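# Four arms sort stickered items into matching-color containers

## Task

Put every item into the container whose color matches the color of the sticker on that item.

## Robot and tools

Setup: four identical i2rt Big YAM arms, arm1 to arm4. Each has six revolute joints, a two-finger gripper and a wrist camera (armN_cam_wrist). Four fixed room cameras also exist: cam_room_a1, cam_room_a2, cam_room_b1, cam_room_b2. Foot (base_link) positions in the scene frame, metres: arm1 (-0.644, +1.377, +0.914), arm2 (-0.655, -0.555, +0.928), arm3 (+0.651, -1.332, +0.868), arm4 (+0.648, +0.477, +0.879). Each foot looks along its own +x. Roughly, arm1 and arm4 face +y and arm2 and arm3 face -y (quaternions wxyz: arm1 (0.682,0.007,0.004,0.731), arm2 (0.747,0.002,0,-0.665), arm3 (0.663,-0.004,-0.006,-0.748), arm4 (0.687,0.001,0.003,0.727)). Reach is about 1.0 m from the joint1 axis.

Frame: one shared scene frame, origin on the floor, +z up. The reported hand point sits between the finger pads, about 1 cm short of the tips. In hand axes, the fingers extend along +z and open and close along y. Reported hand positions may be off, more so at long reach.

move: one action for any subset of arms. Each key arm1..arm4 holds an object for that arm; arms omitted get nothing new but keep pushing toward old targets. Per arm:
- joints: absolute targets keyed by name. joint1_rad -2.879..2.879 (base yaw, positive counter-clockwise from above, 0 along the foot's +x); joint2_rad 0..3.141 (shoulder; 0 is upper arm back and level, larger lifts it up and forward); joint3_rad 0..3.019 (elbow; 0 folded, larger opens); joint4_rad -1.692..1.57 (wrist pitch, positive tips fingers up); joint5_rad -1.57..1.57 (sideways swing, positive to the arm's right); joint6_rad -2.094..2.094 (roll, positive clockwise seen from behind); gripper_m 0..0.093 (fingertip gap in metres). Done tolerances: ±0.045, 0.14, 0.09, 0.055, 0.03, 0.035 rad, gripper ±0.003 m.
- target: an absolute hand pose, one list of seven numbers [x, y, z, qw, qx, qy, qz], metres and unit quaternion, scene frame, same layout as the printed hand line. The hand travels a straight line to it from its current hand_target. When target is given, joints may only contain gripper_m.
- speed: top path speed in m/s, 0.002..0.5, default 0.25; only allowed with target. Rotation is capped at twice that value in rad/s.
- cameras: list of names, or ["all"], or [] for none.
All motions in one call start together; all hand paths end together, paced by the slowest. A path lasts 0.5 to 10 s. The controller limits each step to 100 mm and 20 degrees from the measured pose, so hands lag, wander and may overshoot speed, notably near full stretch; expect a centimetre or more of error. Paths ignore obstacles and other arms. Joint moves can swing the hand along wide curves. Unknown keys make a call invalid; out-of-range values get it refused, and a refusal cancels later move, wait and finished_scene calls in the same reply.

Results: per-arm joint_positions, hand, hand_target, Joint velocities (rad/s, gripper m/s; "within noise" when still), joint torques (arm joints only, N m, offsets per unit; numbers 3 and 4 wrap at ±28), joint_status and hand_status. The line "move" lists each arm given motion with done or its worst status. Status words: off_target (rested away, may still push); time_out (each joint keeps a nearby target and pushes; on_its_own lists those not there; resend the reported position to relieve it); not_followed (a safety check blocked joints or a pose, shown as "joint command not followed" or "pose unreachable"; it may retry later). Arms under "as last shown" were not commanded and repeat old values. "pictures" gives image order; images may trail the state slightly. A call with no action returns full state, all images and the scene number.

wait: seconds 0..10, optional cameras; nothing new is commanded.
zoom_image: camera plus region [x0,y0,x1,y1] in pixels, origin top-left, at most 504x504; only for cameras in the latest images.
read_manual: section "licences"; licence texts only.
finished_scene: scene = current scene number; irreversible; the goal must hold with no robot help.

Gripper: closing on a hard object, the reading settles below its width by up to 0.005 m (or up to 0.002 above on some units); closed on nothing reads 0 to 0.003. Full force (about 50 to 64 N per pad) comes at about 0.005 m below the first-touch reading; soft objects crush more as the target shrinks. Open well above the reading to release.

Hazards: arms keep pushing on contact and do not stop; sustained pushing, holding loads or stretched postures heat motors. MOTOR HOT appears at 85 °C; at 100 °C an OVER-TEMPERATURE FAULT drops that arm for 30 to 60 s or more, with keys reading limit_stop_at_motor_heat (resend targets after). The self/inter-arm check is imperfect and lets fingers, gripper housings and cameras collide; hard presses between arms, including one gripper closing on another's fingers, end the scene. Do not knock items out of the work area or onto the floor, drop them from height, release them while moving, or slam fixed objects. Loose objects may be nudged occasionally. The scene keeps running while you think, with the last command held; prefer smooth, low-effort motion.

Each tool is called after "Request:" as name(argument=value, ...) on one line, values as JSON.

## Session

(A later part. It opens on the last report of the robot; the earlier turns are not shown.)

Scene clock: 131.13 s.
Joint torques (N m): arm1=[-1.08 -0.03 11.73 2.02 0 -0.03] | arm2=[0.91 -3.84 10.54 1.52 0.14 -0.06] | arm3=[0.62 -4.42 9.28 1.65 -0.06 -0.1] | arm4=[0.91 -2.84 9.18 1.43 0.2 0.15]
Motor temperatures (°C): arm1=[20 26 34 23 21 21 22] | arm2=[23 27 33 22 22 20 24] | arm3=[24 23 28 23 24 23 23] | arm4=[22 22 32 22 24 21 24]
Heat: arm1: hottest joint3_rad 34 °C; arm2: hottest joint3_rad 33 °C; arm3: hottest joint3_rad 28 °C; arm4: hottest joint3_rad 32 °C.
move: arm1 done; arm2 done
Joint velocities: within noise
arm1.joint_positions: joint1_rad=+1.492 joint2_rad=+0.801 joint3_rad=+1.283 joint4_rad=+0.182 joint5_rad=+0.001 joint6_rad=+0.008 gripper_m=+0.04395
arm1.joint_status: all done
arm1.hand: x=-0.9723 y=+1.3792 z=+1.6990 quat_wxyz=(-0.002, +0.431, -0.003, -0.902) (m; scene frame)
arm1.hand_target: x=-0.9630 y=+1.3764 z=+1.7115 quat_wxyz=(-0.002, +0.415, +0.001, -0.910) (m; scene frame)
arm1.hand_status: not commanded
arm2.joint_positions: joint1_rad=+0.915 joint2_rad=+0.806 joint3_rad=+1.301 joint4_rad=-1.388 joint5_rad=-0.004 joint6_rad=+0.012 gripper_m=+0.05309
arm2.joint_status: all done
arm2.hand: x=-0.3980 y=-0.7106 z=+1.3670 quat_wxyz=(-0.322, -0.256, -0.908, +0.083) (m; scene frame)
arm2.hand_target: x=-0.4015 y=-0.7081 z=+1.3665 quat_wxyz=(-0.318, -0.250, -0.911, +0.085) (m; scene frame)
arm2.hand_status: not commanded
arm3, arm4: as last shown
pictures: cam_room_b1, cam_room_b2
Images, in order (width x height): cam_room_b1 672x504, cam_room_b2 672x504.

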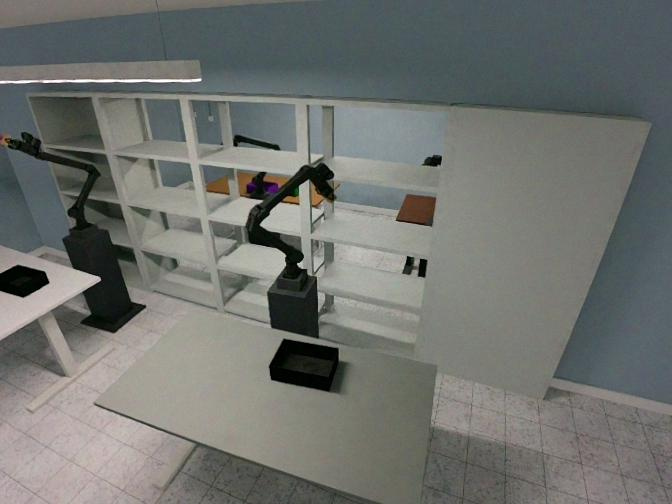

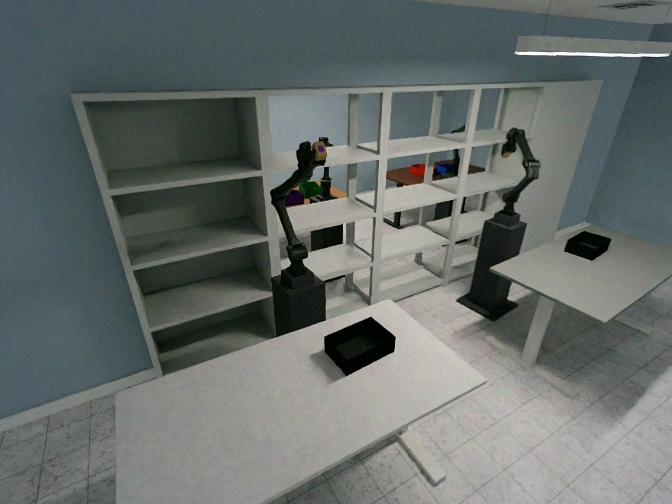

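Request:
move(arm1={"joints": {"joint1_rad": -2.25, "joint2_rad": 0.8, "joint3_rad": 1.3, "joint4_rad": -1.4, "joint5_rad": 0, "joint6_rad": 0}}, arm2={"target": [-0.1222, -0.872, 1.16, 0.3298, 0.2491, 0.9061, -0.0907], "speed": 0.2})

Request:
move(arm1={"target": [-0.136, 1.022, 1.16, 0.3263, 0.2819, 0.8965, -0.1026], "speed": 0.2}, arm2={"target": [-0.0362, -0.9231, 1.09, 0, 0.2651, 0.9642, 0], "speed": 0.15})

Request:
move(arm1={"target": [-0.0536, 0.965, 1.08, 0, 0.300, 0.954, 0], "speed": 0.15}, arm2={"target": [-0.0362, -0.9231, 1.025, 0, 0.2651, 0.9642, 0], "speed": 0.12})

Request:
move(arm1={"target": [-0.0536, 0.965, 1.025, 0, 0.300, 0.954, 0], "speed": 0.12}, arm2={"target": [-0.0362, -0.9231, 1.012, 0, 0.2651, 0.9642, 0], "speed": 0.08}, cameras=["cam_room_a1", "cam_room_a2"])

Request:
zoom_image(camera="cam_room_a2", region=[350, 150, 430, 220])

Request:
zoom_image(camera="cam_room_a1", region=[300, 160, 380, 230])

Scene clock: 145.60 s.
Joint torques (N m): arm1=[-2.08 -0.73 12.19 0.99 -0.01 -0.02] | arm2=[1.32 -15.21 16.91 2.8 0.15 -0.04] | arm3=[0.73 -4.54 9.31 1.65 -0.06 -0.09] | arm4=[0.91 -3.31 8.94 1.5 0.19 0.16]
Motor temperatures (°C): arm1=[20 26 35 23 21 21 22] | arm2=[23 26 33 22 22 20 24] | arm3=[24 23 28 23 24 23 23] | arm4=[22 22 32 22 24 21 24]
Heat: arm1: hottest joint3_rad 35 °C; arm2: hottest joint3_rad 33 °C; arm3: hottest joint3_rad 28 °C; arm4: hottest joint3_rad 32 °C.
move: arm1 done; arm2 off_target
Joint velocities: within noise
arm1.joint_positions: joint1_rad=-2.244 joint2_rad=+0.811 joint3_rad=+1.283 joint4_rad=-1.392 joint5_rad=+0.002 joint6_rad=+0.006 gripper_m=+0.04401
arm1.joint_status: all done
arm1.hand: x=-0.3902 y=+1.2048 z=+1.3380 quat_wxyz=(-0.298, -0.284, -0.906, +0.096) (m; scene frame)
arm1.hand_target: x=-0.3946 y=+1.2061 z=+1.3481 quat_wxyz=(-0.307, -0.283, -0.903, +0.100) (m; scene frame)
arm1.hand_status: not commanded
arm2.joint_positions: joint1_rad=+0.915 joint2_rad=+1.548 joint3_rad=+1.262 joint4_rad=-0.662 joint5_rad=+0.002 joint6_rad=+0.012 gripper_m=+0.05309
arm2.joint_status: not commanded
arm2.hand: x=-0.1475 y=-0.8604 z=+1.1293 quat_wxyz=(-0.296, -0.260, -0.916, +0.079) (m; scene frame)
arm2.hand_target: x=-0.1247 y=-0.8705 z=+1.1605 quat_wxyz=(-0.330, -0.249, -0.906, +0.091) (m; scene frame)
arm2.hand_status: off_target (0.041 m and 4.4 deg from the pose sent, 0.381 m and 1.5 deg at the start)
arm3.joint_positions: joint1_rad=-1.977 joint2_rad=+0.810 joint3_rad=+1.153 joint4_rad=-1.208 joint5_rad=+0.002 joint6_rad=+0.004 gripper_m=+0.09006
arm3.joint_status: not commanded
arm3.hand: x=+0.3653 y=-1.1592 z=+1.2562 quat_wxyz=(+0.084, -0.906, +0.249, +0.331) (m; scene frame)
arm3.hand_target: x=+0.3679 y=-1.1574 z=+1.2589 quat_wxyz=(+0.088, -0.903, +0.250, +0.338) (m; scene frame)
arm3.hand_status: not commanded
arm4.joint_positions: joint1_rad=+0.900 joint2_rad=+0.801 joint3_rad=+1.148 joint4_rad=-1.213 joint5_rad=-0.003 joint6_rad=-0.011 gripper_m=+0.09012
arm4.joint_status: not commanded
arm4.hand: x=+0.3824 y=+0.6671 z=+1.2702 quat_wxyz=(-0.102, +0.896, -0.279, -0.330) (m; scene frame)
arm4.hand_target: x=+0.3806 y=+0.6683 z=+1.2740 quat_wxyz=(-0.104, +0.892, -0.283, -0.338) (m; scene frame)
arm4.hand_status: not commanded
pictures: none

Scene clock: 148.63 s.
Joint torques (N m): arm1=[-2.55 -11.28 17.48 1.96 -0.07 -0.04] | arm2=[1.2 -24 15.8 0.18 0.05 -0.02] | arm3=[0.62 -4.42 9.28 1.61 -0.06 -0.09] | arm4=[0.91 -3.6 9.01 1.46 0.17 0.18]
Motor temperatures (°C): arm1=[20 26 35 23 21 21 22] | arm2=[23 26 34 22 22 20 24] | arm3=[24 23 28 23 24 23 23] | arm4=[22 22 32 22 24 21 24]
Heat: arm1: hottest joint3_rad 35 °C; arm2: hottest joint3_rad 34 °C; arm3: hottest joint3_rad 28 °C; arm4: hottest joint3_rad 32 °C.
move: arm1 off_target; arm2 off_target
Joint velocities: within noise
arm1.joint_positions: joint1_rad=-2.244 joint2_rad=+1.530 joint3_rad=+1.283 joint4_rad=-0.696 joint5_rad=-0.006 joint6_rad=+0.006 gripper_m=+0.04401
arm1.joint_status: not commanded
arm1.hand: x=-0.1542 y=+1.0418 z=+1.1231 quat_wxyz=(-0.289, -0.284, -0.910, +0.089) (m; scene frame)
arm1.hand_target: x=-0.1387 y=+1.0239 z=+1.1606 quat_wxyz=(-0.326, -0.282, -0.896, +0.103) (m; scene frame)
arm1.hand_status: off_target (0.046 m and 4.8 deg from the pose sent, 0.360 m and 3.5 deg at the start)
arm2.joint_positions: joint1_rad=+0.915 joint2_rad=+2.311 joint3_rad=+2.416 joint4_rad=-1.670 joint5_rad=+0.002 joint6_rad=+0.012 gripper_m=+0.05309
arm2.joint_status: not commanded
arm2.hand: x=-0.0476 y=-0.9200 z=+1.0846 quat_wxyz=(-0.003, -0.272, -0.962, +0.000) (m; scene frame)
arm2.hand_target: x=-0.0372 y=-0.9227 z=+1.0896 quat_wxyz=(-0.014, -0.265, -0.964, +0.004) (m; scene frame)
arm2.hand_status: off_target (0.013 m and 0.9 deg from the pose sent, 0.134 m and 35.7 deg at the start; a joint's target at an end of its range on 21 of 91 steps)
arm3, arm4: as last shown
pictures: none

Scene clock: 151.67 s.
Joint torques (N m): arm1=[-3.14 -20.54 16.02 0.1 0.01 -0.05] | arm2=[1.14 -23.3 9.85 1.32 0.05 -0.03] | arm3=[0.56 -4.31 9.25 1.65 -0.06 -0.1] | arm4=[1.32 -3.43 9.17 1.4 0.2 0.16]
Motor temperatures (°C): arm1=[20 26 35 23 21 21 22] | arm2=[23 26 34 22 22 20 24] | arm3=[24 23 28 23 24 23 23] | arm4=[22 22 32 22 24 21 24]
Heat: arm1: hottest joint3_rad 35 °C; arm2: hottest joint3_rad 34 °C; arm3: hottest joint3_rad 28 °C; arm4: hottest joint3_rad 32 °C.
move: arm1 off_target; arm2 off_target
Joint velocities: within noise
arm1.joint_positions: joint1_rad=-2.244 joint2_rad=+2.314 joint3_rad=+2.419 joint4_rad=-1.686 joint5_rad=-0.006 joint6_rad=+0.005 gripper_m=+0.04401
arm1.joint_status: not commanded
arm1.hand: x=-0.0605 y=+0.9765 z=+1.0592 quat_wxyz=(+0.012, -0.300, -0.954, -0.003) (m; scene frame)
arm1.hand_target: x=-0.0549 y=+0.9660 z=+1.0800 quat_wxyz=(-0.012, -0.300, -0.954, +0.004) (m; scene frame)
arm1.hand_status: off_target (0.025 m and 1.4 deg from the pose sent, 0.134 m and 35.2 deg at the start; a joint's target at an end of its range on 21 of 91 steps)
arm2.joint_positions: joint1_rad=+0.915 joint2_rad=+2.317 joint3_rad=+2.348 joint4_rad=-1.569 joint5_rad=+0.002 joint6_rad=+0.012 gripper_m=+0.05309
arm2.joint_status: not commanded
arm2.hand: x=-0.0388 y=-0.9251 z=+1.0545 quat_wxyz=(-0.016, -0.272, -0.962, +0.004) (m; scene frame)
arm2.hand_target: x=-0.0372 y=-0.9227 z=+1.0253 quat_wxyz=(+0.000, -0.265, -0.964, +0.000) (m; scene frame)
arm2.hand_status: off_target (0.030 m and 2.0 deg from the pose sent, 0.061 m and 0.9 deg at the start)
arm3, arm4: as last shown
pictures: none

Scene clock: 152.70 s.
Joint torques (N m): arm1=[-2.32 -21.07 10.93 0.79 0 -0.03] | arm2=[1.2 -23.24 9.76 1.36 0.04 -0.03] | arm3=[0.56 -4.37 9.32 1.62 -0.06 -0.09] | arm4=[1.08 -3.08 9.21 1.47 0.21 0.18]
Motor temperatures (°C): arm1=[20 26 35 23 21 21 22] | arm2=[23 27 34 22 22 20 24] | arm3=[24 23 28 23 24 23 23] | arm4=[22 22 32 22 24 21 24]
Heat: arm1: hottest joint3_rad 35 °C; arm2: hottest joint3_rad 34 °C; arm3: hottest joint3_rad 28 °C; arm4: hottest joint3_rad 32 °C.
move: arm1 done; arm2 off_target
Joint velocities: within noise
arm1.joint_positions: joint1_rad=-2.244 joint2_rad=+2.327 joint3_rad=+2.361 joint4_rad=-1.600 joint5_rad=-0.006 joint6_rad=+0.005 gripper_m=+0.04401
arm1.joint_status: not commanded
arm1.hand: x=-0.0539 y=+0.9718 z=+1.0285 quat_wxyz=(+0.004, -0.300, -0.954, -0.001) (m; scene frame)
arm1.hand_target: x=-0.0537 y=+0.9651 z=+1.0250 quat_wxyz=(+0.000, -0.300, -0.954, +0.000) (m; scene frame)
arm1.hand_status: done (0.008 m and 0.5 deg from the pose sent, 0.037 m and 1.4 deg at the start)
arm2.joint_positions: joint1_rad=+0.915 joint2_rad=+2.318 joint3_rad=+2.318 joint4_rad=-1.537 joint5_rad=+0.002 joint6_rad=+0.012 gripper_m=+0.05309
arm2.joint_status: not commanded
arm2.hand: x=-0.0382 y=-0.9254 z=+1.0423 quat_wxyz=(-0.017, -0.272, -0.962, +0.004) (m; scene frame)
arm2.hand_target: x=-0.0372 y=-0.9227 z=+1.0123 quat_wxyz=(+0.000, -0.265, -0.964, +0.000) (m; scene frame)
arm2.hand_status: off_target (0.030 m and 2.1 deg from the pose sent, 0.043 m and 2.0 deg at the start)
arm3, arm4: as last shown
pictures: cam_room_a1, cam_room_a2
Images, in order (width x height): cam_room_a1 672x504, cam_room_a2 672x504.

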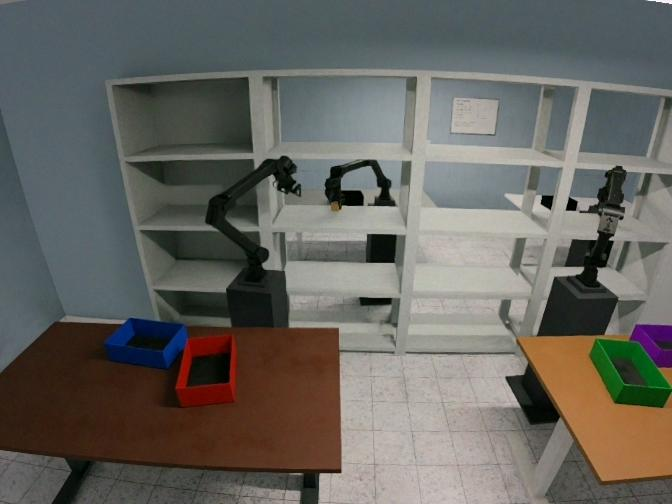

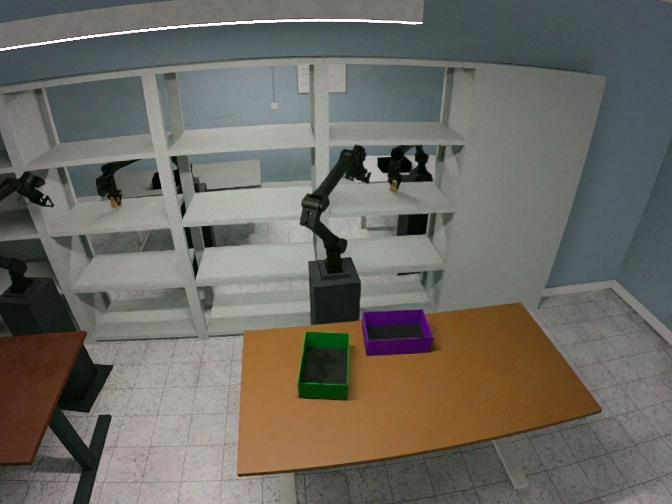

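Scaled by 6.300.

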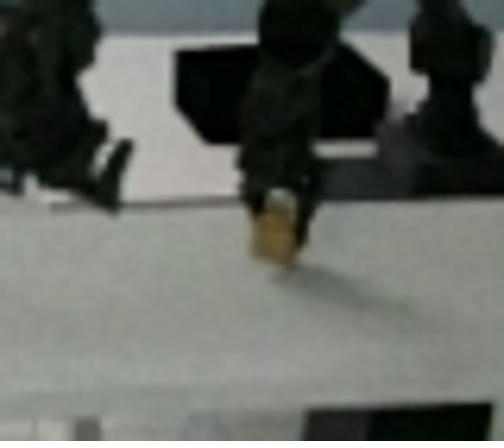

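Scaled by 6.300.

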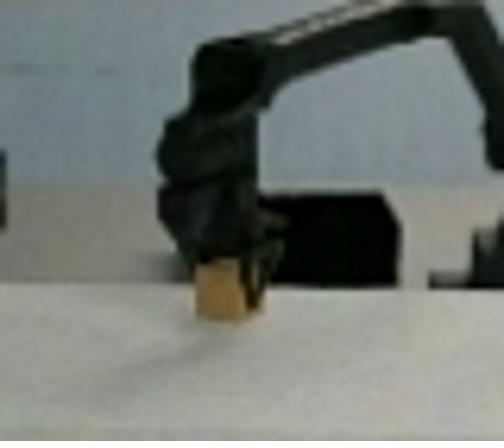

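Request:
move(arm1={"target": [-0.0536, 0.965, 1.011, 0, 0.300, 0.954, 0], "speed": 0.06}, arm2={"target": [-0.0362, -0.9231, 0.990, 0, 0.2651, 0.9642, 0], "speed": 0.06})

Request:
move(arm1={"target": [-0.0536, 0.965, 1.003, 0, 0.300, 0.954, 0], "speed": 0.06}, arm2={"target": [-0.0362, -0.9231, 0.982, 0, 0.2651, 0.9642, 0], "speed": 0.06}, cameras=["cam_room_a1", "cam_room_a2"])

Request:
zoom_image(camera="cam_room_a2", region=[350, 150, 430, 220])

Request:
zoom_image(camera="cam_room_a1", region=[300, 160, 380, 230])

Scene clock: 158.37 s.
Joint torques (N m): arm1=[-2.55 -20.6 10.73 0.76 0 -0.07] | arm2=[1.03 -23.53 9.87 1.33 0.05 -0.03] | arm3=[0.73 -4.37 9.31 1.62 -0.06 -0.09] | arm4=[0.56 -3.6 9.13 1.52 0.2 0.11]
Motor temperatures (°C): arm1=[20 26 35 23 21 21 22] | arm2=[23 27 34 22 22 20 24] | arm3=[24 23 28 23 24 23 23] | arm4=[22 22 32 22 24 21 24]
Heat: arm1: hottest joint3_rad 35 °C; arm2: hottest joint3_rad 34 °C; arm3: hottest joint3_rad 28 °C; arm4: hottest joint3_rad 32 °C.
move: arm1 done; arm2 off_target
Joint velocities: within noise
arm1.joint_positions: joint1_rad=-2.244 joint2_rad=+2.327 joint3_rad=+2.328 joint4_rad=-1.564 joint5_rad=-0.006 joint6_rad=+0.005 gripper_m=+0.04401
arm1.joint_status: not commanded
arm1.hand: x=-0.0534 y=+0.9713 z=+1.0157 quat_wxyz=(+0.003, -0.300, -0.954, -0.001) (m; scene frame)
arm1.hand_target: x=-0.0537 y=+0.9652 z=+1.0109 quat_wxyz=(+0.000, -0.300, -0.954, +0.000) (m; scene frame)
arm1.hand_status: done (0.008 m and 0.4 deg from the pose sent, 0.019 m and 0.5 deg at the start)
arm2.joint_positions: joint1_rad=+0.915 joint2_rad=+2.326 joint3_rad=+2.272 joint4_rad=-1.485 joint5_rad=+0.002 joint6_rad=+0.012 gripper_m=+0.05309
arm2.joint_status: not commanded
arm2.hand: x=-0.0375 y=-0.9257 z=+1.0191 quat_wxyz=(-0.015, -0.272, -0.962, +0.003) (m; scene frame)
arm2.hand_target: x=-0.0372 y=-0.9228 z=+0.9905 quat_wxyz=(+0.000, -0.265, -0.964, +0.000) (m; scene frame)
arm2.hand_status: off_target (0.029 m and 2.0 deg from the pose sent, 0.053 m and 2.1 deg at the start)
arm3, arm4: as last shown
pictures: none

Scene clock: 159.33 s.
Joint torques (N m): arm1=[-2.78 -20.48 10.37 0.73 0.04 -0.06] | arm2=[1.08 -23.41 8.77 1.91 0.06 -0.03] | arm3=[0.5 -4.42 9.28 1.62 -0.07 -0.1] | arm4=[0.91 -3.19 9.17 1.46 0.2 0.15]
Motor temperatures (°C): arm1=[20 26 35 23 21 21 22] | arm2=[23 27 34 22 22 20 24] | arm3=[24 23 28 23 24 23 23] | arm4=[22 22 32 22 24 21 24]
Heat: arm1: hottest joint3_rad 35 °C; arm2: hottest joint3_rad 34 °C; arm3: hottest joint3_rad 28 °C; arm4: hottest joint3_rad 32 °C.
move: arm1 done; arm2 off_target
Joint velocities: within noise
arm1.joint_positions: joint1_rad=-2.244 joint2_rad=+2.327 joint3_rad=+2.311 joint4_rad=-1.544 joint5_rad=-0.006 joint6_rad=+0.005 gripper_m=+0.04401
arm1.joint_status: not commanded
arm1.hand: x=-0.0529 y=+0.9709 z=+1.0094 quat_wxyz=(+0.002, -0.300, -0.954, +0.000) (m; scene frame)
arm1.hand_target: x=-0.0537 y=+0.9651 z=+1.0030 quat_wxyz=(+0.000, -0.300, -0.954, +0.000) (m; scene frame)
arm1.hand_status: done (0.009 m and 0.2 deg from the pose sent, 0.014 m and 0.3 deg at the start)
arm2.joint_positions: joint1_rad=+0.915 joint2_rad=+2.326 joint3_rad=+2.268 joint4_rad=-1.480 joint5_rad=+0.002 joint6_rad=+0.012 gripper_m=+0.05309
arm2.joint_status: not commanded
arm2.hand: x=-0.0373 y=-0.9259 z=+1.0176 quat_wxyz=(-0.016, -0.272, -0.962, +0.004) (m; scene frame)
arm2.hand_target: x=-0.0375 y=-0.9225 z=+0.9828 quat_wxyz=(+0.000, -0.265, -0.964, +0.000) (m; scene frame)
arm2.hand_status: off_target (0.036 m and 2.1 deg from the pose sent, 0.037 m and 2.0 deg at the start)
arm3, arm4: as last shown
pictures: cam_room_a1, cam_room_a2
Images, in order (width x height): cam_room_a1 672x504, cam_room_a2 672x504.

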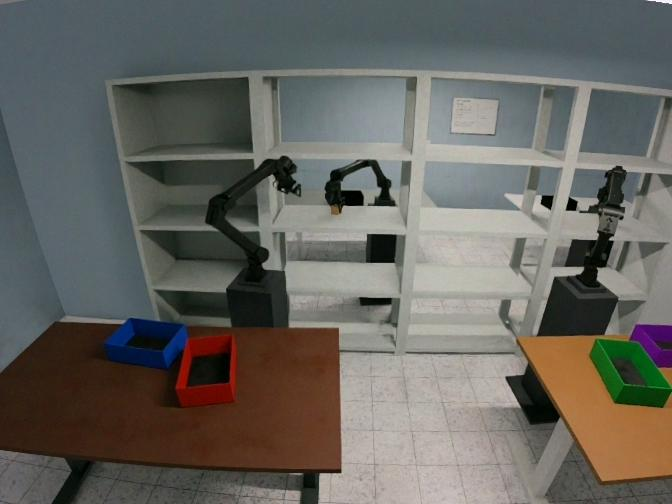

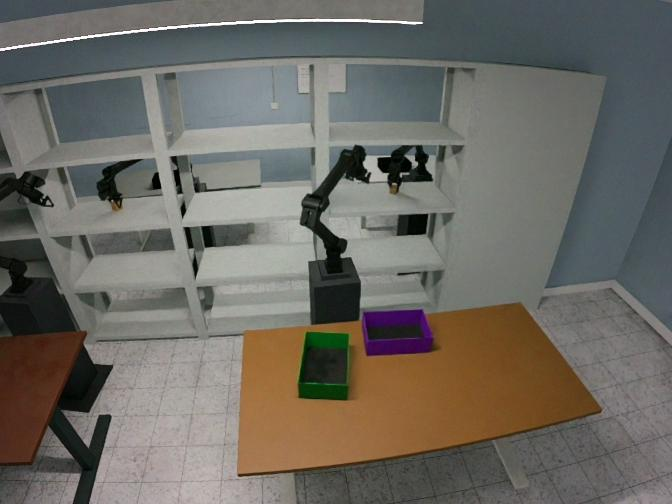

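Scaled by 6.300.

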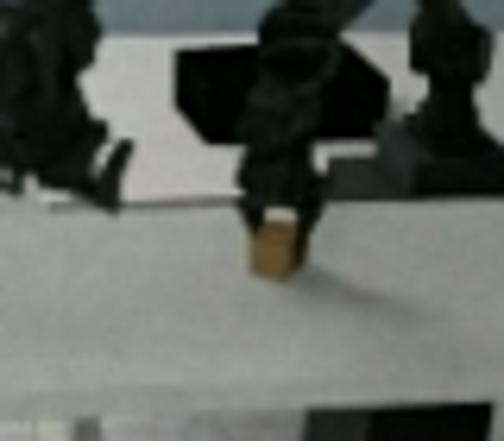

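Scaled by 6.300.

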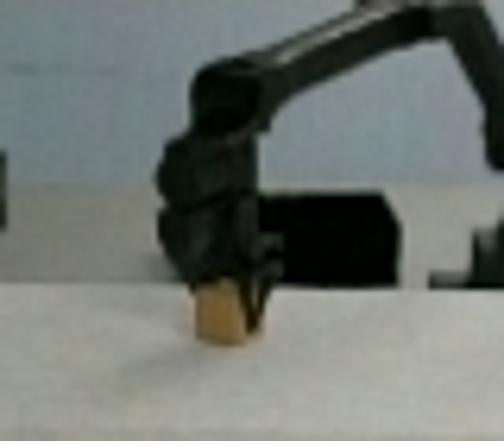

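Request:
move(arm1={"target": [-0.0536, 0.965, 0.996, 0, 0.300, 0.954, 0], "speed": 0.06}, arm2={"target": [-0.0362, -0.9231, 0.988, 0, 0.2651, 0.9642, 0], "speed": 0.06, "joints": {"gripper_m": 0.085}})

Request:
move(arm1={"target": [-0.0536, 0.965, 1.003, 0, 0.300, 0.954, 0], "speed": 0.06, "joints": {"gripper_m": 0.075}}, arm2={"target": [-0.0362, -0.9231, 1.10, 0, 0.2651, 0.9642, 0], "speed": 0.12}, cameras=["arm1_cam_wrist", "arm2_cam_wrist"])

Scene clock: 166.57 s.
Joint torques (N m): arm1=[-2.73 -20.19 9.43 1.11 0.03 -0.04] | arm2=[1.08 -23.53 10.95 0.83 0.05 -0.03] | arm3=[0.56 -4.54 9.22 1.62 -0.06 -0.09] | arm4=[1.08 -3.25 9.09 1.46 0.24 0.15]
Motor temperatures (°C): arm1=[20 27 35 23 21 21 22] | arm2=[23 28 34 22 22 20 24] | arm3=[24 23 28 23 24 23 23] | arm4=[22 22 32 22 24 21 24]
Heat: arm1: hottest joint3_rad 35 °C; arm2: hottest joint3_rad 34 °C; arm3: hottest joint3_rad 28 °C; arm4: hottest joint3_rad 32 °C.
move: arm1 off_target; arm2 off_target
Joint velocities: within noise
arm1.joint_positions: joint1_rad=-2.244 joint2_rad=+2.327 joint3_rad=+2.307 joint4_rad=-1.532 joint5_rad=-0.006 joint6_rad=+0.004 gripper_m=+0.04401
arm1.joint_status: not commanded
arm1.hand: x=-0.0513 y=+0.9698 z=+1.0080 quat_wxyz=(-0.002, -0.300, -0.954, +0.001) (m; scene frame)
arm1.hand_target: x=-0.0537 y=+0.9652 z=+0.9961 quat_wxyz=(+0.000, -0.300, -0.954, +0.000) (m; scene frame)
arm1.hand_status: off_target (0.013 m and 0.3 deg from the pose sent, 0.015 m and 0.2 deg at the start)
arm2.joint_positions: joint1_rad=+0.915 joint2_rad=+2.327 joint3_rad=+2.256 joint4_rad=-1.468 joint5_rad=+0.002 joint6_rad=+0.012 gripper_m=+0.08493
arm2.joint_status: all done
arm2.hand: x=-0.0377 y=-0.9256 z=+1.0127 quat_wxyz=(-0.016, -0.272, -0.962, +0.004) (m; scene frame)
arm2.hand_target: x=-0.0369 y=-0.9229 z=+0.9884 quat_wxyz=(+0.000, -0.265, -0.964, +0.000) (m; scene frame)
arm2.hand_status: off_target (0.025 m and 2.0 deg from the pose sent, 0.030 m and 2.0 deg at the start)
arm3, arm4: as last shown
pictures: none

Scene clock: 168.03 s.
Joint torques (N m): arm1=[-2.08 -20.42 11.79 0.29 0.02 -0.07] | arm2=[1.08 -26.81 14.65 0.18 0.05 -0.03] | arm3=[0.67 -4.31 9.26 1.62 -0.06 -0.09] | arm4=[0.85 -3.19 9.1 1.51 0.22 0.14]
Motor temperatures (°C): arm1=[20 27 35 23 21 21 22] | arm2=[23 28 34 22 22 20 24] | arm3=[24 23 28 23 24 23 23] | arm4=[22 22 32 22 24 21 24]
Heat: arm1: hottest joint3_rad 35 °C; arm2: hottest joint3_rad 34 °C; arm3: hottest joint3_rad 28 °C; arm4: hottest joint3_rad 32 °C.
move: arm1 done; arm2 off_target
Joint velocities: within noise
arm1.joint_positions: joint1_rad=-2.244 joint2_rad=+2.327 joint3_rad=+2.295 joint4_rad=-1.528 joint5_rad=-0.006 joint6_rad=+0.004 gripper_m=+0.07496
arm1.joint_status: all done
arm1.hand: x=-0.0531 y=+0.9710 z=+1.0032 quat_wxyz=(+0.002, -0.300, -0.954, +0.000) (m; scene frame)
arm1.hand_target: x=-0.0536 y=+0.9651 z=+1.0029 quat_wxyz=(+0.000, -0.300, -0.954, +0.000) (m; scene frame)
arm1.hand_status: done (0.006 m and 0.2 deg from the pose sent, 0.007 m and 0.3 deg at the start)
arm2.joint_positions: joint1_rad=+0.915 joint2_rad=+2.327 joint3_rad=+2.431 joint4_rad=-1.670 joint5_rad=+0.002 joint6_rad=+0.012 gripper_m=+0.08493
arm2.joint_status: not commanded
arm2.hand: x=-0.0445 y=-0.9218 z=+1.0795 quat_wxyz=(-0.003, -0.272, -0.962, +0.000) (m; scene frame)
arm2.hand_target: x=-0.0374 y=-0.9225 z=+1.0997 quat_wxyz=(-0.021, -0.265, -0.964, +0.006) (m; scene frame)
arm2.hand_status: off_target (0.022 m and 0.9 deg from the pose sent, 0.087 m and 2.0 deg at the start; a joint's target at an end of its range on 21 of 44 steps)
arm3, arm4: as last shown
pictures: arm1_cam_wrist, arm2_cam_wrist
Images, in order (width x height): arm1_cam_wrist 672x504, arm2_cam_wrist 672x504.

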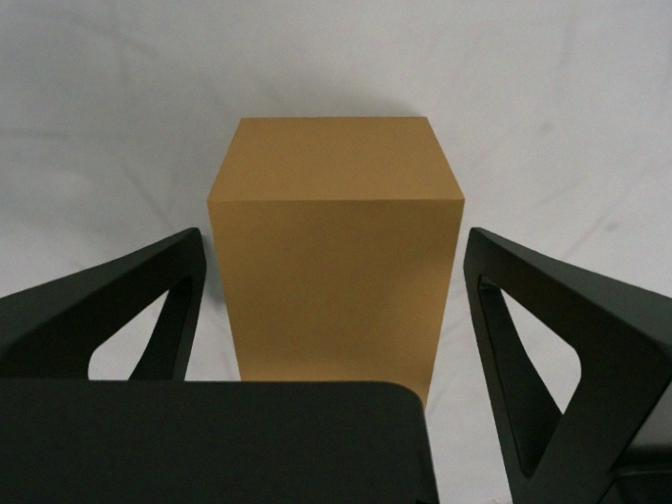

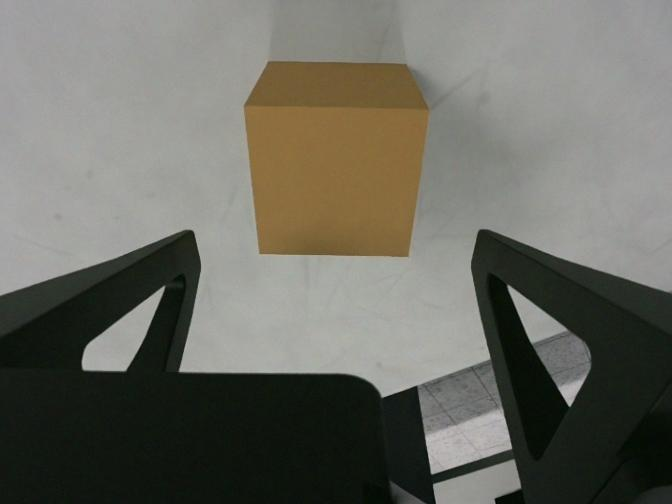

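Request:
move(arm1={"target": [-0.0536, 0.965, 1.09, 0, 0.300, 0.954, 0], "speed": 0.12}, arm2={"target": [-0.139, -0.862, 1.17, 0.3298, 0.2491, 0.9061, -0.0907], "speed": 0.2})

Request:
move(arm1={"target": [-0.152, 1.034, 1.17, 0.3263, 0.2819, 0.8965, -0.1026], "speed": 0.2}, arm2={"target": [-0.294, -0.770, 1.21, 0.3298, 0.2491, 0.9061, -0.0907], "speed": 0.2}, arm3={"target": [0.083, -0.996, 1.13, 0.0683, -0.9317, 0.2549, 0.2497], "speed": 0.2})

Request:
move(arm1={"target": [-0.275, 1.12, 1.2, 0.3263, 0.2819, 0.8965, -0.1026], "speed": 0.25}, arm2={"joints": {"joint2_rad": 0.8, "joint3_rad": 1.3, "joint4_rad": -1.4}}, arm3={"target": [-0.0035, -0.9655, 1.105, 0.0683, -0.9317, 0.2549, 0.2497], "speed": 0.15}, arm4={"target": [0.0881, 0.8975, 1.13, 0.1031, -0.896, 0.2833, 0.3261], "speed": 0.2})

Request:
move(arm1={"joints": {"joint2_rad": 0.8, "joint3_rad": 1.3, "joint4_rad": -1.4}}, arm4={"target": [-0.0059, 0.9606, 1.085, 0.1031, -0.896, 0.2833, 0.3261], "speed": 0.15}, cameras=["arm3_cam_wrist", "arm4_cam_wrist"])

Scene clock: 189.70 s.
Joint torques (N m): arm1=[-3.02 -22.42 15.36 0.06 0.02 -0.06] | arm2=[1.26 -16.21 10.43 2.85 0.14 -0.04] | arm3=[0.73 -4.37 9.25 1.62 -0.05 -0.09] | arm4=[1.03 -2.96 9.07 1.48 0.2 0.15]
Motor temperatures (°C): arm1=[20 28 35 23 21 21 22] | arm2=[23 30 36 22 22 20 23] | arm3=[24 23 28 23 24 23 23] | arm4=[22 22 33 22 24 21 24]
Heat: arm1: hottest joint3_rad 35 °C; arm2: hottest joint3_rad 36 °C; arm3: hottest joint3_rad 28 °C; arm4: hottest joint3_rad 33 °C.
move: arm1 off_target; arm2 done
Joint velocities: within noise
arm1.joint_positions: joint1_rad=-2.244 joint2_rad=+2.327 joint3_rad=+2.426 joint4_rad=-1.686 joint5_rad=-0.006 joint6_rad=+0.004 gripper_m=+0.07496
arm1.joint_status: not commanded
arm1.hand: x=-0.0591 y=+0.9755 z=+1.0535 quat_wxyz=(+0.014, -0.300, -0.954, -0.004) (m; scene frame)
arm1.hand_target: x=-0.0554 y=+0.9664 z=+1.0894 quat_wxyz=(-0.018, -0.300, -0.954, +0.006) (m; scene frame)
arm1.hand_status: off_target (0.038 m and 1.7 deg from the pose sent, 0.087 m and 0.2 deg at the start; a joint's target at an end of its range on 30 of 67 steps)
arm2.joint_positions: joint1_rad=+0.915 joint2_rad=+1.519 joint3_rad=+1.314 joint4_rad=-0.680 joint5_rad=+0.002 joint6_rad=+0.012 gripper_m=+0.08493
arm2.joint_status: not commanded
arm2.hand: x=-0.1400 y=-0.8652 z=+1.1709 quat_wxyz=(-0.325, -0.257, -0.906, +0.087) (m; scene frame)
arm2.hand_target: x=-0.1391 y=-0.8621 z=+1.1700 quat_wxyz=(-0.330, -0.249, -0.906, +0.091) (m; scene frame)
arm2.hand_status: done (0.003 m and 1.1 deg from the pose sent, 0.144 m and 39.7 deg at the start)
arm3.joint_positions: joint1_rad=-1.977 joint2_rad=+0.810 joint3_rad=+1.153 joint4_rad=-1.208 joint5_rad=+0.002 joint6_rad=+0.004 gripper_m=+0.09006
arm3.joint_status: not commanded
arm3.hand: x=+0.3653 y=-1.1592 z=+1.2562 quat_wxyz=(+0.084, -0.906, +0.249, +0.331) (m; scene frame)
arm3.hand_target: x=+0.3679 y=-1.1574 z=+1.2589 quat_wxyz=(+0.088, -0.903, +0.250, +0.338) (m; scene frame)
arm3.hand_status: not commanded
arm4.joint_positions: joint1_rad=+0.900 joint2_rad=+0.801 joint3_rad=+1.148 joint4_rad=-1.213 joint5_rad=-0.003 joint6_rad=-0.011 gripper_m=+0.09012
arm4.joint_status: not commanded
arm4.hand: x=+0.3824 y=+0.6671 z=+1.2702 quat_wxyz=(-0.102, +0.896, -0.279, -0.330) (m; scene frame)
arm4.hand_target: x=+0.3806 y=+0.6683 z=+1.2740 quat_wxyz=(-0.104, +0.892, -0.283, -0.338) (m; scene frame)
arm4.hand_status: not commanded
pictures: none

Scene clock: 192.20 s.
Joint torques (N m): arm1=[-2.61 -12.16 11.54 1.94 -0.05 -0.02] | arm2=[1.55 -8.23 10.61 1.51 0.16 -0.02] | arm3=[1.67 -19.19 14.23 0.61 0.11 -0.07] | arm4=[1.14 -3.19 9.11 1.46 0.18 0.15]
Motor temperatures (°C): arm1=[20 28 35 23 21 21 22] | arm2=[23 29 36 22 22 20 23] | arm3=[24 23 28 23 24 23 23] | arm4=[22 22 33 22 24 21 24]
Heat: arm1: hottest joint3_rad 35 °C; arm2: hottest joint3_rad 36 °C; arm3: hottest joint3_rad 28 °C; arm4: hottest joint3_rad 33 °C.
move: arm1 off_target; arm2 off_target; arm3 off_target
Joint velocities: within noise
arm1.joint_positions: joint1_rad=-2.244 joint2_rad=+1.498 joint3_rad=+1.322 joint4_rad=-0.715 joint5_rad=-0.006 joint6_rad=+0.004 gripper_m=+0.07496
arm1.joint_status: not commanded
arm1.hand: x=-0.1508 y=+1.0397 z=+1.1586 quat_wxyz=(-0.312, -0.281, -0.902, +0.097) (m; scene frame)
arm1.hand_target: x=-0.1521 y=+1.0341 z=+1.1700 quat_wxyz=(-0.326, -0.282, -0.896, +0.103) (m; scene frame)
arm1.hand_status: off_target (0.013 m and 1.9 deg from the pose sent, 0.160 m and 41.7 deg at the start)
arm2.joint_positions: joint1_rad=+0.915 joint2_rad=+1.017 joint3_rad=+0.987 joint4_rad=-0.817 joint5_rad=+0.003 joint6_rad=+0.012 gripper_m=+0.08493
arm2.joint_status: not commanded
arm2.hand: x=-0.2899 y=-0.7759 z=+1.2193 quat_wxyz=(-0.342, -0.255, -0.900, +0.092) (m; scene frame)
arm2.hand_target: x=-0.2940 y=-0.7702 z=+1.2101 quat_wxyz=(-0.330, -0.249, -0.906, +0.091) (m; scene frame)
arm2.hand_status: off_target (0.012 m and 1.8 deg from the pose sent, 0.185 m and 1.1 deg at the start)
arm3.joint_positions: joint1_rad=-1.977 joint2_rad=+1.727 joint3_rad=+1.641 joint4_rad=-0.999 joint5_rad=+0.012 joint6_rad=+0.004 gripper_m=+0.09006
arm3.joint_status: not commanded
arm3.hand: x=+0.0952 y=-1.0019 z=+1.1039 quat_wxyz=(+0.061, -0.937, +0.258, +0.228) (m; scene frame)
arm3.hand_target: x=+0.0842 y=-0.9967 z=+1.1300 quat_wxyz=(+0.068, -0.932, +0.255, +0.250) (m; scene frame)
arm3.hand_status: off_target (0.029 m and 2.7 deg from the pose sent, 0.350 m and 10.0 deg at the start)
arm4: as last shown
pictures: none

Scene clock: 194.90 s.
Joint torques (N m): arm1=[-2.43 -5.89 11.84 0.92 -0.03 -0.01] | arm2=[1.44 -2.61 11.56 1.44 0.16 -0.03] | arm3=[2.55 -21.95 14.54 0.59 0.14 0.03] | arm4=[0.44 -19.19 13.09 1.32 -0.04 -0.08]
Motor temperatures (°C): arm1=[20 28 35 23 21 21 22] | arm2=[23 29 35 22 22 20 23] | arm3=[24 23 29 23 24 23 23] | arm4=[22 22 33 22 24 21 24]
Heat: arm1: hottest joint3_rad 35 °C; arm2: hottest joint3_rad 35 °C; arm3: hottest joint3_rad 29 °C; arm4: hottest joint3_rad 33 °C.
move: arm1 done; arm2 done; arm3 off_target; arm4 off_target
Joint velocities: within noise
arm1.joint_positions: joint1_rad=-2.244 joint2_rad=+1.086 joint3_rad=+1.034 joint4_rad=-0.807 joint5_rad=-0.008 joint6_rad=+0.004 gripper_m=+0.07496
arm1.joint_status: not commanded
arm1.hand: x=-0.2695 y=+1.1223 z=+1.1970 quat_wxyz=(-0.326, -0.279, -0.897, +0.101) (m; scene frame)
arm1.hand_target: x=-0.2749 y=+1.1201 z=+1.2000 quat_wxyz=(-0.326, -0.282, -0.896, +0.103) (m; scene frame)
arm1.hand_status: done (0.007 m and 0.4 deg from the pose sent, 0.154 m and 1.9 deg at the start)
arm2.joint_positions: joint1_rad=+0.915 joint2_rad=+0.794 joint3_rad=+1.289 joint4_rad=-1.386 joint5_rad=+0.003 joint6_rad=+0.012 gripper_m=+0.08493
arm2.joint_status: all done
arm2.hand: x=-0.4015 y=-0.7099 z=+1.3648 quat_wxyz=(-0.322, -0.257, -0.907, +0.087) (m; scene frame)
arm2.hand_target: x=-0.4013 y=-0.7079 z=+1.3665 quat_wxyz=(-0.317, -0.250, -0.910, +0.087) (m; scene frame)
arm2.hand_status: not commanded
arm3.joint_positions: joint1_rad=-1.964 joint2_rad=+1.974 joint3_rad=+1.958 joint4_rad=-1.054 joint5_rad=+0.024 joint6_rad=+0.017 gripper_m=+0.09006
arm3.joint_status: not commanded
arm3.hand: x=+0.0141 y=-0.9634 z=+1.0899 quat_wxyz=(+0.066, -0.935, +0.259, +0.235) (m; scene frame)
arm3.hand_target: x=-0.0024 y=-0.9661 z=+1.1051 quat_wxyz=(+0.068, -0.931, +0.255, +0.250) (m; scene frame)
arm3.hand_status: off_target (0.023 m and 1.8 deg from the pose sent, 0.105 m and 2.7 deg at the start)
arm4.joint_positions: joint1_rad=+0.877 joint2_rad=+1.749 joint3_rad=+1.578 joint4_rad=-0.756 joint5_rad=-0.013 joint6_rad=-0.016 gripper_m=+0.09012
arm4.joint_status: not commanded
arm4.hand: x=+0.1006 y=+0.8820 z=+1.1077 quat_wxyz=(-0.093, +0.903, -0.289, -0.303) (m; scene frame)
arm4.hand_target: x=+0.0894 y=+0.8964 z=+1.1302 quat_wxyz=(-0.103, +0.896, -0.283, -0.326) (m; scene frame)
arm4.hand_status: off_target (0.030 m and 3.1 deg from the pose sent, 0.399 m and 0.7 deg at the start)
pictures: none

Scene clock: 196.53 s.
Joint torques (N m): arm1=[-2.37 -0.26 11.48 0.91 -0.09 0.04] | arm2=[1.44 -2.61 11.6 1.44 0.16 -0.04] | arm3=[2.55 -21.95 14.56 0.57 0.13 0.02] | arm4=[0.91 -23.47 13.45 0.69 0.14 -0.01]
Motor temperatures (°C): arm1=[20 28 35 23 21 21 22] | arm2=[23 29 35 22 22 20 23] | arm3=[24 23 29 23 24 23 23] | arm4=[22 22 34 22 24 21 24]
Heat: arm1: hottest joint3_rad 35 °C; arm2: hottest joint3_rad 35 °C; arm3: hottest joint3_rad 29 °C; arm4: hottest joint3_rad 34 °C.
move: arm1 done; arm4 off_target
Joint velocities: within noise
arm1.joint_positions: joint1_rad=-2.244 joint2_rad=+0.803 joint3_rad=+1.290 joint4_rad=-1.391 joint5_rad=-0.008 joint6_rad=+0.004 gripper_m=+0.07496
arm1.joint_status: all done
arm1.hand: x=-0.3907 y=+1.2071 z=+1.3438 quat_wxyz=(-0.307, -0.282, -0.904, +0.094) (m; scene frame)
arm1.hand_target: x=-0.3946 y=+1.2060 z=+1.3480 quat_wxyz=(-0.308, -0.284, -0.903, +0.097) (m; scene frame)
arm1.hand_status: not commanded
arm2, arm3: as last shown
arm4.joint_positions: joint1_rad=+0.877 joint2_rad=+2.078 joint3_rad=+1.972 joint4_rad=-0.787 joint5_rad=-0.013 joint6_rad=-0.016 gripper_m=+0.09012
arm4.joint_status: not commanded
arm4.hand: x=+0.0046 y=+0.9529 z=+1.0753 quat_wxyz=(-0.099, +0.898, -0.287, -0.318) (m; scene frame)
arm4.hand_target: x=-0.0052 y=+0.9599 z=+1.0848 quat_wxyz=(-0.103, +0.896, -0.283, -0.327) (m; scene frame)
arm4.hand_status: off_target (0.016 m and 1.2 deg from the pose sent, 0.134 m and 3.1 deg at the start)
pictures: arm3_cam_wrist, arm4_cam_wrist
Images, in order (width x height): arm3_cam_wrist 672x504, arm4_cam_wrist 672x504.

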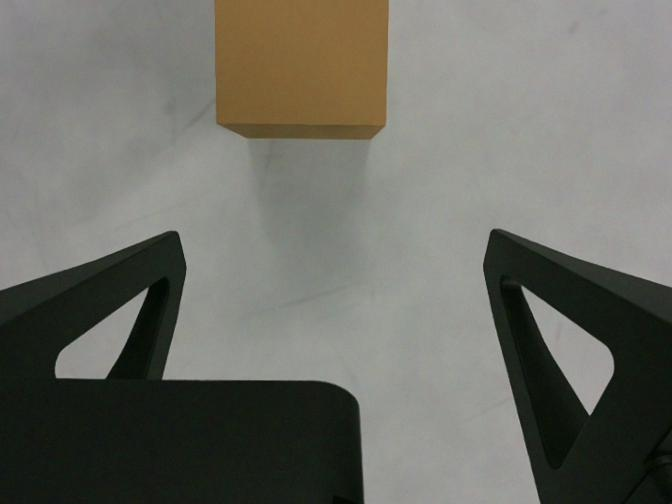

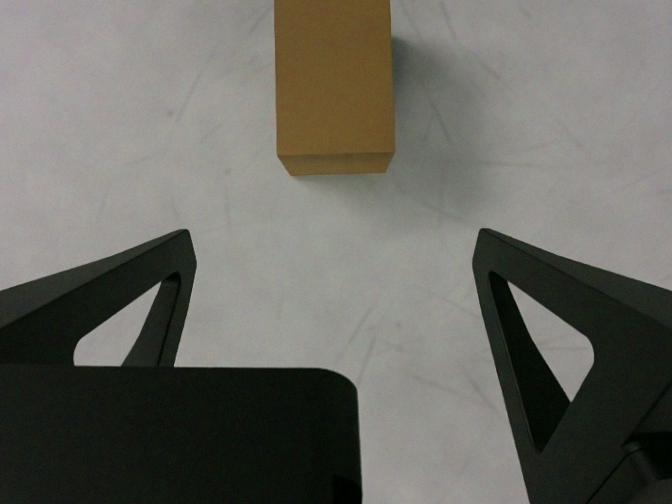

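Request:
move(arm3={"target": [-0.067, -0.9395, 1.047, 0.0683, -0.9317, 0.2549, 0.2497], "speed": 0.1}, arm4={"target": [-0.0700, 1.0060, 1.02, 0.1031, -0.896, 0.2833, 0.3261], "speed": 0.1}, cameras=["arm3_cam_wrist", "arm4_cam_wrist"])

Scene clock: 211.63 s.
Joint torques (N m): arm1=[-2.84 0.21 11.55 1.13 0 -0.01] | arm2=[1.32 -2.61 11.52 1.46 0.15 -0.03] | arm3=[2.61 -25.35 14.42 0.59 0.13 0.03] | arm4=[0.79 -26.81 13.24 0.55 0.15 -0.02]
Motor temperatures (°C): arm1=[20 27 35 23 21 21 22] | arm2=[23 28 34 22 22 20 23] | arm3=[24 24 33 23 24 23 23] | arm4=[22 23 37 22 24 21 24]
Heat: arm1: hottest joint3_rad 35 °C; arm2: hottest joint3_rad 34 °C; arm3: hottest joint3_rad 33 °C; arm4: hottest joint3_rad 37 °C.
move: arm3 off_target; arm4 done
Joint velocities: within noise
arm1, arm2: as last shown
arm3.joint_positions: joint1_rad=-1.955 joint2_rad=+2.213 joint3_rad=+2.204 joint4_rad=-1.060 joint5_rad=+0.029 joint6_rad=+0.025 gripper_m=+0.09006
arm3.joint_status: not commanded
arm3.hand: x=-0.0504 y=-0.9356 z=+1.0333 quat_wxyz=(+0.066, -0.935, +0.259, +0.235) (m; scene frame)
arm3.hand_target: x=-0.0660 y=-0.9402 z=+1.0473 quat_wxyz=(+0.068, -0.931, +0.255, +0.251) (m; scene frame)
arm3.hand_status: off_target (0.022 m and 1.8 deg from the pose sent, 0.095 m and 1.8 deg at the start)
arm4.joint_positions: joint1_rad=+0.877 joint2_rad=+2.381 joint3_rad=+2.349 joint4_rad=-0.854 joint5_rad=-0.013 joint6_rad=-0.016 gripper_m=+0.09012
arm4.joint_status: not commanded
arm4.hand: x=-0.0611 y=+1.0011 z=+1.0191 quat_wxyz=(-0.100, +0.897, -0.287, -0.322) (m; scene frame)
arm4.hand_target: x=-0.0695 y=+1.0054 z=+1.0199 quat_wxyz=(-0.103, +0.896, -0.283, -0.327) (m; scene frame)
arm4.hand_status: done (0.010 m and 0.7 deg from the pose sent, 0.107 m and 1.1 deg at the start)
pictures: arm3_cam_wrist, arm4_cam_wrist
Images, in order (width x height): arm3_cam_wrist 672x504, arm4_cam_wrist 672x504.

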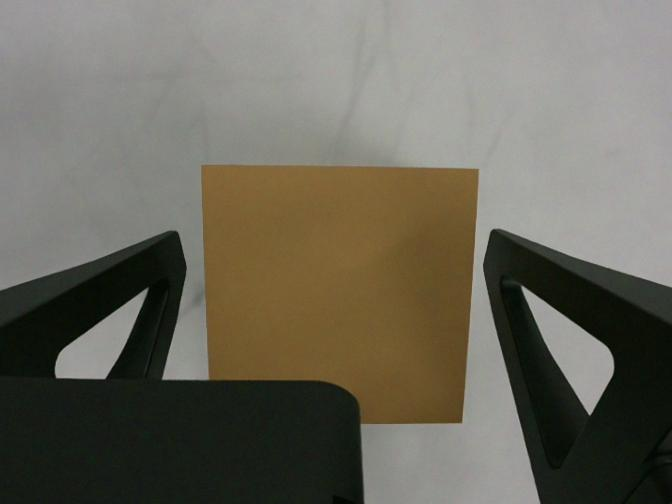

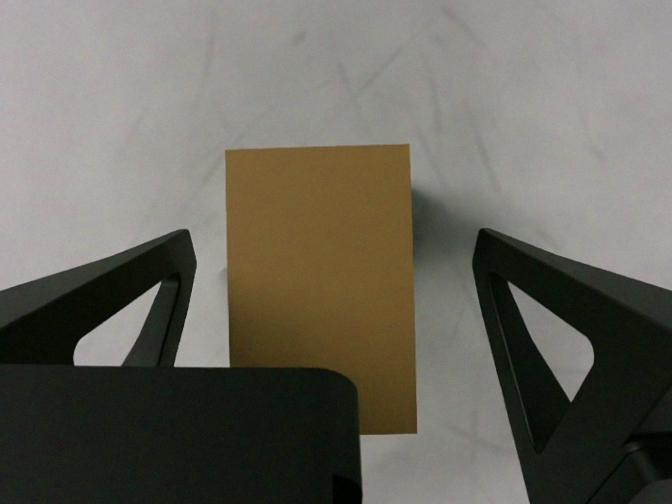

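Request:
move(arm3={"joints": {"gripper_m": 0.042}}, arm4={"joints": {"gripper_m": 0.034}})

Request:
move(arm3={"target": [-0.0154, -0.970, 1.117, 0.0683, -0.9317, 0.2549, 0.2497], "speed": 0.12}, arm4={"target": [0.0067, 0.952, 1.09, 0.1031, -0.896, 0.2833, 0.3261], "speed": 0.12}, cameras=["arm3_cam_wrist", "arm4_cam_wrist"])

Request:
move(arm3={"target": [0.2705, -1.139, 1.23, 0.0683, -0.9317, 0.2549, 0.2497], "speed": 0.22}, arm4={"target": [0.317, 0.733, 1.21, 0.1031, -0.896, 0.2833, 0.3261], "speed": 0.22}, cameras=["arm3_cam_wrist", "arm4_cam_wrist"])

Scene clock: 219.73 s.
Joint torques (N m): arm1=[-2.32 0.09 11.51 0.83 -0.06 -0.06] | arm2=[1.49 -2.61 11.55 1.47 0.16 -0.03] | arm3=[2.67 -25.29 14.45 0.62 0.12 0.02] | arm4=[1.26 -26.87 13.29 0.68 0.15 0]
Motor temperatures (°C): arm1=[20 26 35 23 21 21 21] | arm2=[23 27 34 22 22 20 23] | arm3=[24 24 33 23 24 23 23] | arm4=[22 23 37 22 24 21 24]
Heat: arm1: hottest joint3_rad 35 °C; arm2: hottest joint3_rad 34 °C; arm3: hottest joint3_rad 33 °C; arm4: hottest joint3_rad 37 °C.
move: arm3 off_target; arm4 off_target
Joint velocities: within noise
arm1, arm2: as last shown
arm3.joint_positions: joint1_rad=-1.955 joint2_rad=+2.213 joint3_rad=+2.204 joint4_rad=-1.061 joint5_rad=+0.030 joint6_rad=+0.026 gripper_m=+0.05329
arm3.joint_status: gripper_m off_target (ended at +0.05331, target +0.04200)
arm3.hand: x=-0.0503 y=-0.9355 z=+1.0332 quat_wxyz=(+0.066, -0.934, +0.259, +0.235) (m; scene frame)
arm3.hand_target: x=-0.0660 y=-0.9402 z=+1.0473 quat_wxyz=(+0.068, -0.931, +0.255, +0.251) (m; scene frame)
arm3.hand_status: not commanded
arm4.joint_positions: joint1_rad=+0.877 joint2_rad=+2.381 joint3_rad=+2.350 joint4_rad=-0.854 joint5_rad=-0.012 joint6_rad=-0.016 gripper_m=+0.04428
arm4.joint_status: gripper_m off_target (ended at +0.04431, target +0.03400)
arm4.hand: x=-0.0612 y=+1.0013 z=+1.0195 quat_wxyz=(-0.100, +0.897, -0.287, -0.322) (m; scene frame)
arm4.hand_target: x=-0.0695 y=+1.0054 z=+1.0200 quat_wxyz=(-0.103, +0.896, -0.283, -0.327) (m; scene frame)
arm4.hand_status: not commanded
pictures: none

Scene clock: 221.43 s.
Joint torques (N m): arm1=[-2.84 -0.73 11.32 1.02 -0.07 -0.04] | arm2=[1.38 -2.67 11.55 1.44 0.15 -0.04] | arm3=[2.55 -26.29 9.29 0.76 0.15 0.03] | arm4=[1.03 -26.64 9.47 1.7 0.09 -0.04]
Motor temperatures (°C): arm1=[20 26 35 23 21 21 21] | arm2=[23 27 34 22 22 20 23] | arm3=[24 24 33 23 24 23 23] | arm4=[22 23 37 22 24 21 25]
Heat: arm1: hottest joint3_rad 35 °C; arm2: hottest joint3_rad 34 °C; arm3: hottest joint3_rad 33 °C; arm4: hottest joint3_rad 37 °C.
move: arm3 off_target; arm4 off_target
Joint velocities: within noise
arm1, arm2: as last shown
arm3.joint_positions: joint1_rad=-1.950 joint2_rad=+2.045 joint3_rad=+2.107 joint4_rad=-1.109 joint5_rad=+0.032 joint6_rad=+0.029 gripper_m=+0.05328
arm3.joint_status: not commanded
arm3.hand: x=-0.0137 y=-0.9583 z=+1.1070 quat_wxyz=(+0.069, -0.932, +0.258, +0.246) (m; scene frame)
arm3.hand_target: x=-0.0155 y=-0.9699 z=+1.1168 quat_wxyz=(+0.068, -0.932, +0.255, +0.250) (m; scene frame)
arm3.hand_status: off_target (0.015 m and 0.6 deg from the pose sent, 0.097 m and 1.8 deg at the start)
arm4.joint_positions: joint1_rad=+0.877 joint2_rad=+2.067 joint3_rad=+1.966 joint4_rad=-0.804 joint5_rad=-0.012 joint6_rad=-0.016 gripper_m=+0.04428
arm4.joint_status: not commanded
arm4.hand: x=+0.0089 y=+0.9498 z=+1.0781 quat_wxyz=(-0.097, +0.900, -0.288, -0.313) (m; scene frame)
arm4.hand_target: x=+0.0067 y=+0.9518 z=+1.0902 quat_wxyz=(-0.103, +0.896, -0.283, -0.326) (m; scene frame)
arm4.hand_status: off_target (0.012 m and 1.8 deg from the pose sent, 0.110 m and 0.7 deg at the start)
pictures: arm3_cam_wrist, arm4_cam_wrist
Images, in order (width x height): arm3_cam_wrist 672x504, arm4_cam_wrist 672x504.

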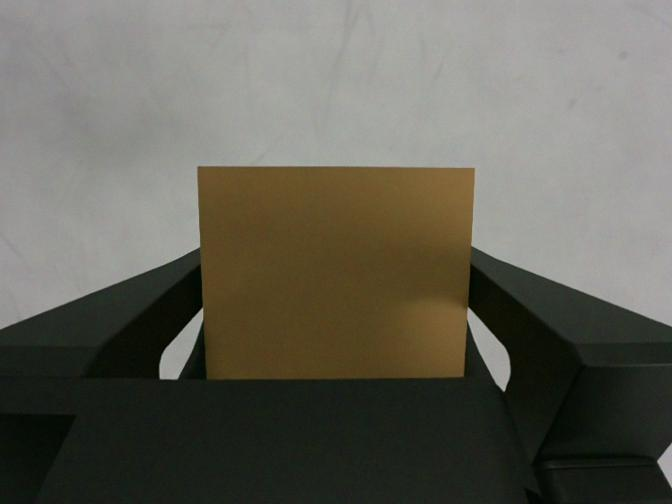

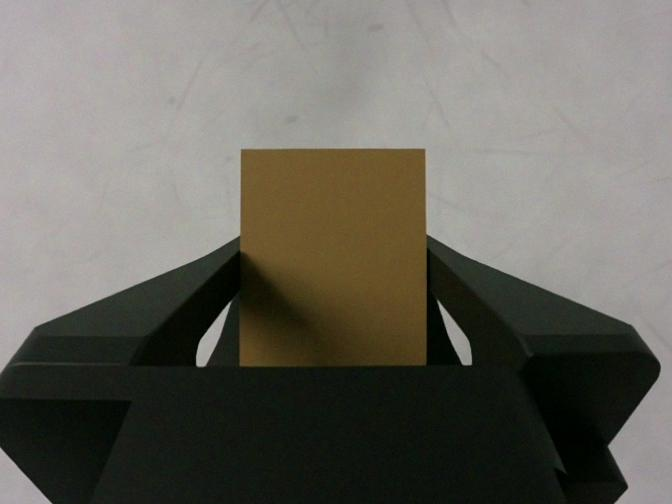

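Scene clock: 223.93 s.
Joint torques (N m): arm1=[-3.14 -0.38 11.4 1.1 -0.05 -0.06] | arm2=[1.38 -2.61 11.58 1.44 0.16 -0.02] | arm3=[2.49 -7.94 9.31 0.79 0.16 0] | arm4=[0.38 -6.48 9.55 0.73 -0.03 -0.09]
Motor temperatures (°C): arm1=[20 26 35 23 21 21 21] | arm2=[23 27 33 22 22 20 23] | arm3=[24 24 33 23 24 23 23] | arm4=[22 24 37 22 24 21 25]
Heat: arm1: hottest joint3_rad 35 °C; arm2: hottest joint3_rad 33 °C; arm3: hottest joint3_rad 33 °C; arm4: hottest joint3_rad 37 °C.
move: arm3 done; arm4 done
Joint velocities: within noise
arm1, arm2: as last shown
arm3.joint_positions: joint1_rad=-1.897 joint2_rad=+1.130 joint3_rad=+1.343 joint4_rad=-1.239 joint5_rad=+0.059 joint6_rad=+0.074 gripper_m=+0.05327
arm3.joint_status: not commanded
arm3.hand: x=+0.2733 y=-1.1338 z=+1.2356 quat_wxyz=(+0.071, -0.929, +0.257, +0.257) (m; scene frame)
arm3.hand_target: x=+0.2705 y=-1.1390 z=+1.2300 quat_wxyz=(+0.068, -0.932, +0.255, +0.250) (m; scene frame)
arm3.hand_status: done (0.008 m and 1.0 deg from the pose sent, 0.358 m and 0.6 deg at the start)
arm4.joint_positions: joint1_rad=+0.858 joint2_rad=+1.007 joint3_rad=+1.097 joint4_rad=-0.950 joint5_rad=-0.025 joint6_rad=-0.029 gripper_m=+0.04428
arm4.joint_status: not commanded
arm4.hand: x=+0.3152 y=+0.7311 z=+1.2129 quat_wxyz=(-0.103, +0.893, -0.286, -0.333) (m; scene frame)
arm4.hand_target: x=+0.3170 y=+0.7329 z=+1.2099 quat_wxyz=(-0.103, +0.896, -0.283, -0.326) (m; scene frame)
arm4.hand_status: done (0.004 m and 0.9 deg from the pose sent, 0.399 m and 1.8 deg at the start)
pictures: arm3_cam_wrist, arm4_cam_wrist
Images, in order (width x height): arm3_cam_wrist 672x504, arm4_cam_wrist 672x504.

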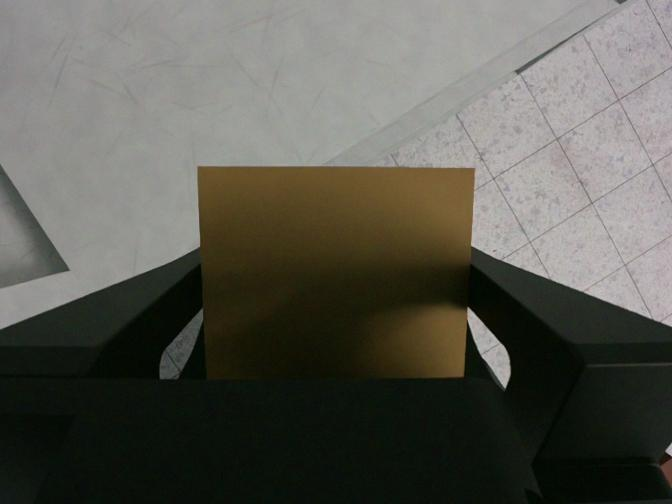

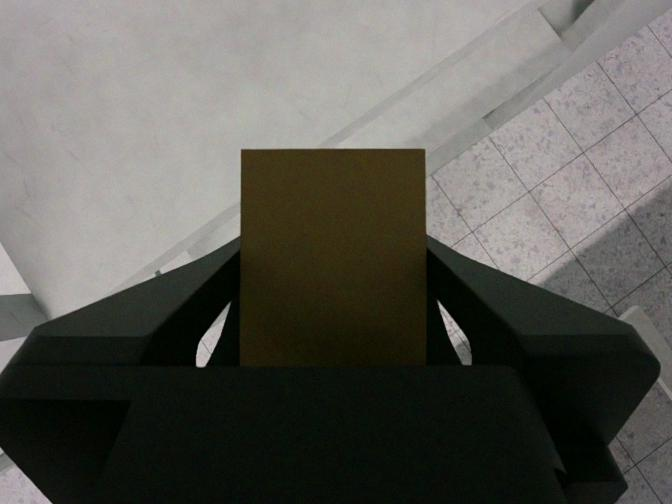

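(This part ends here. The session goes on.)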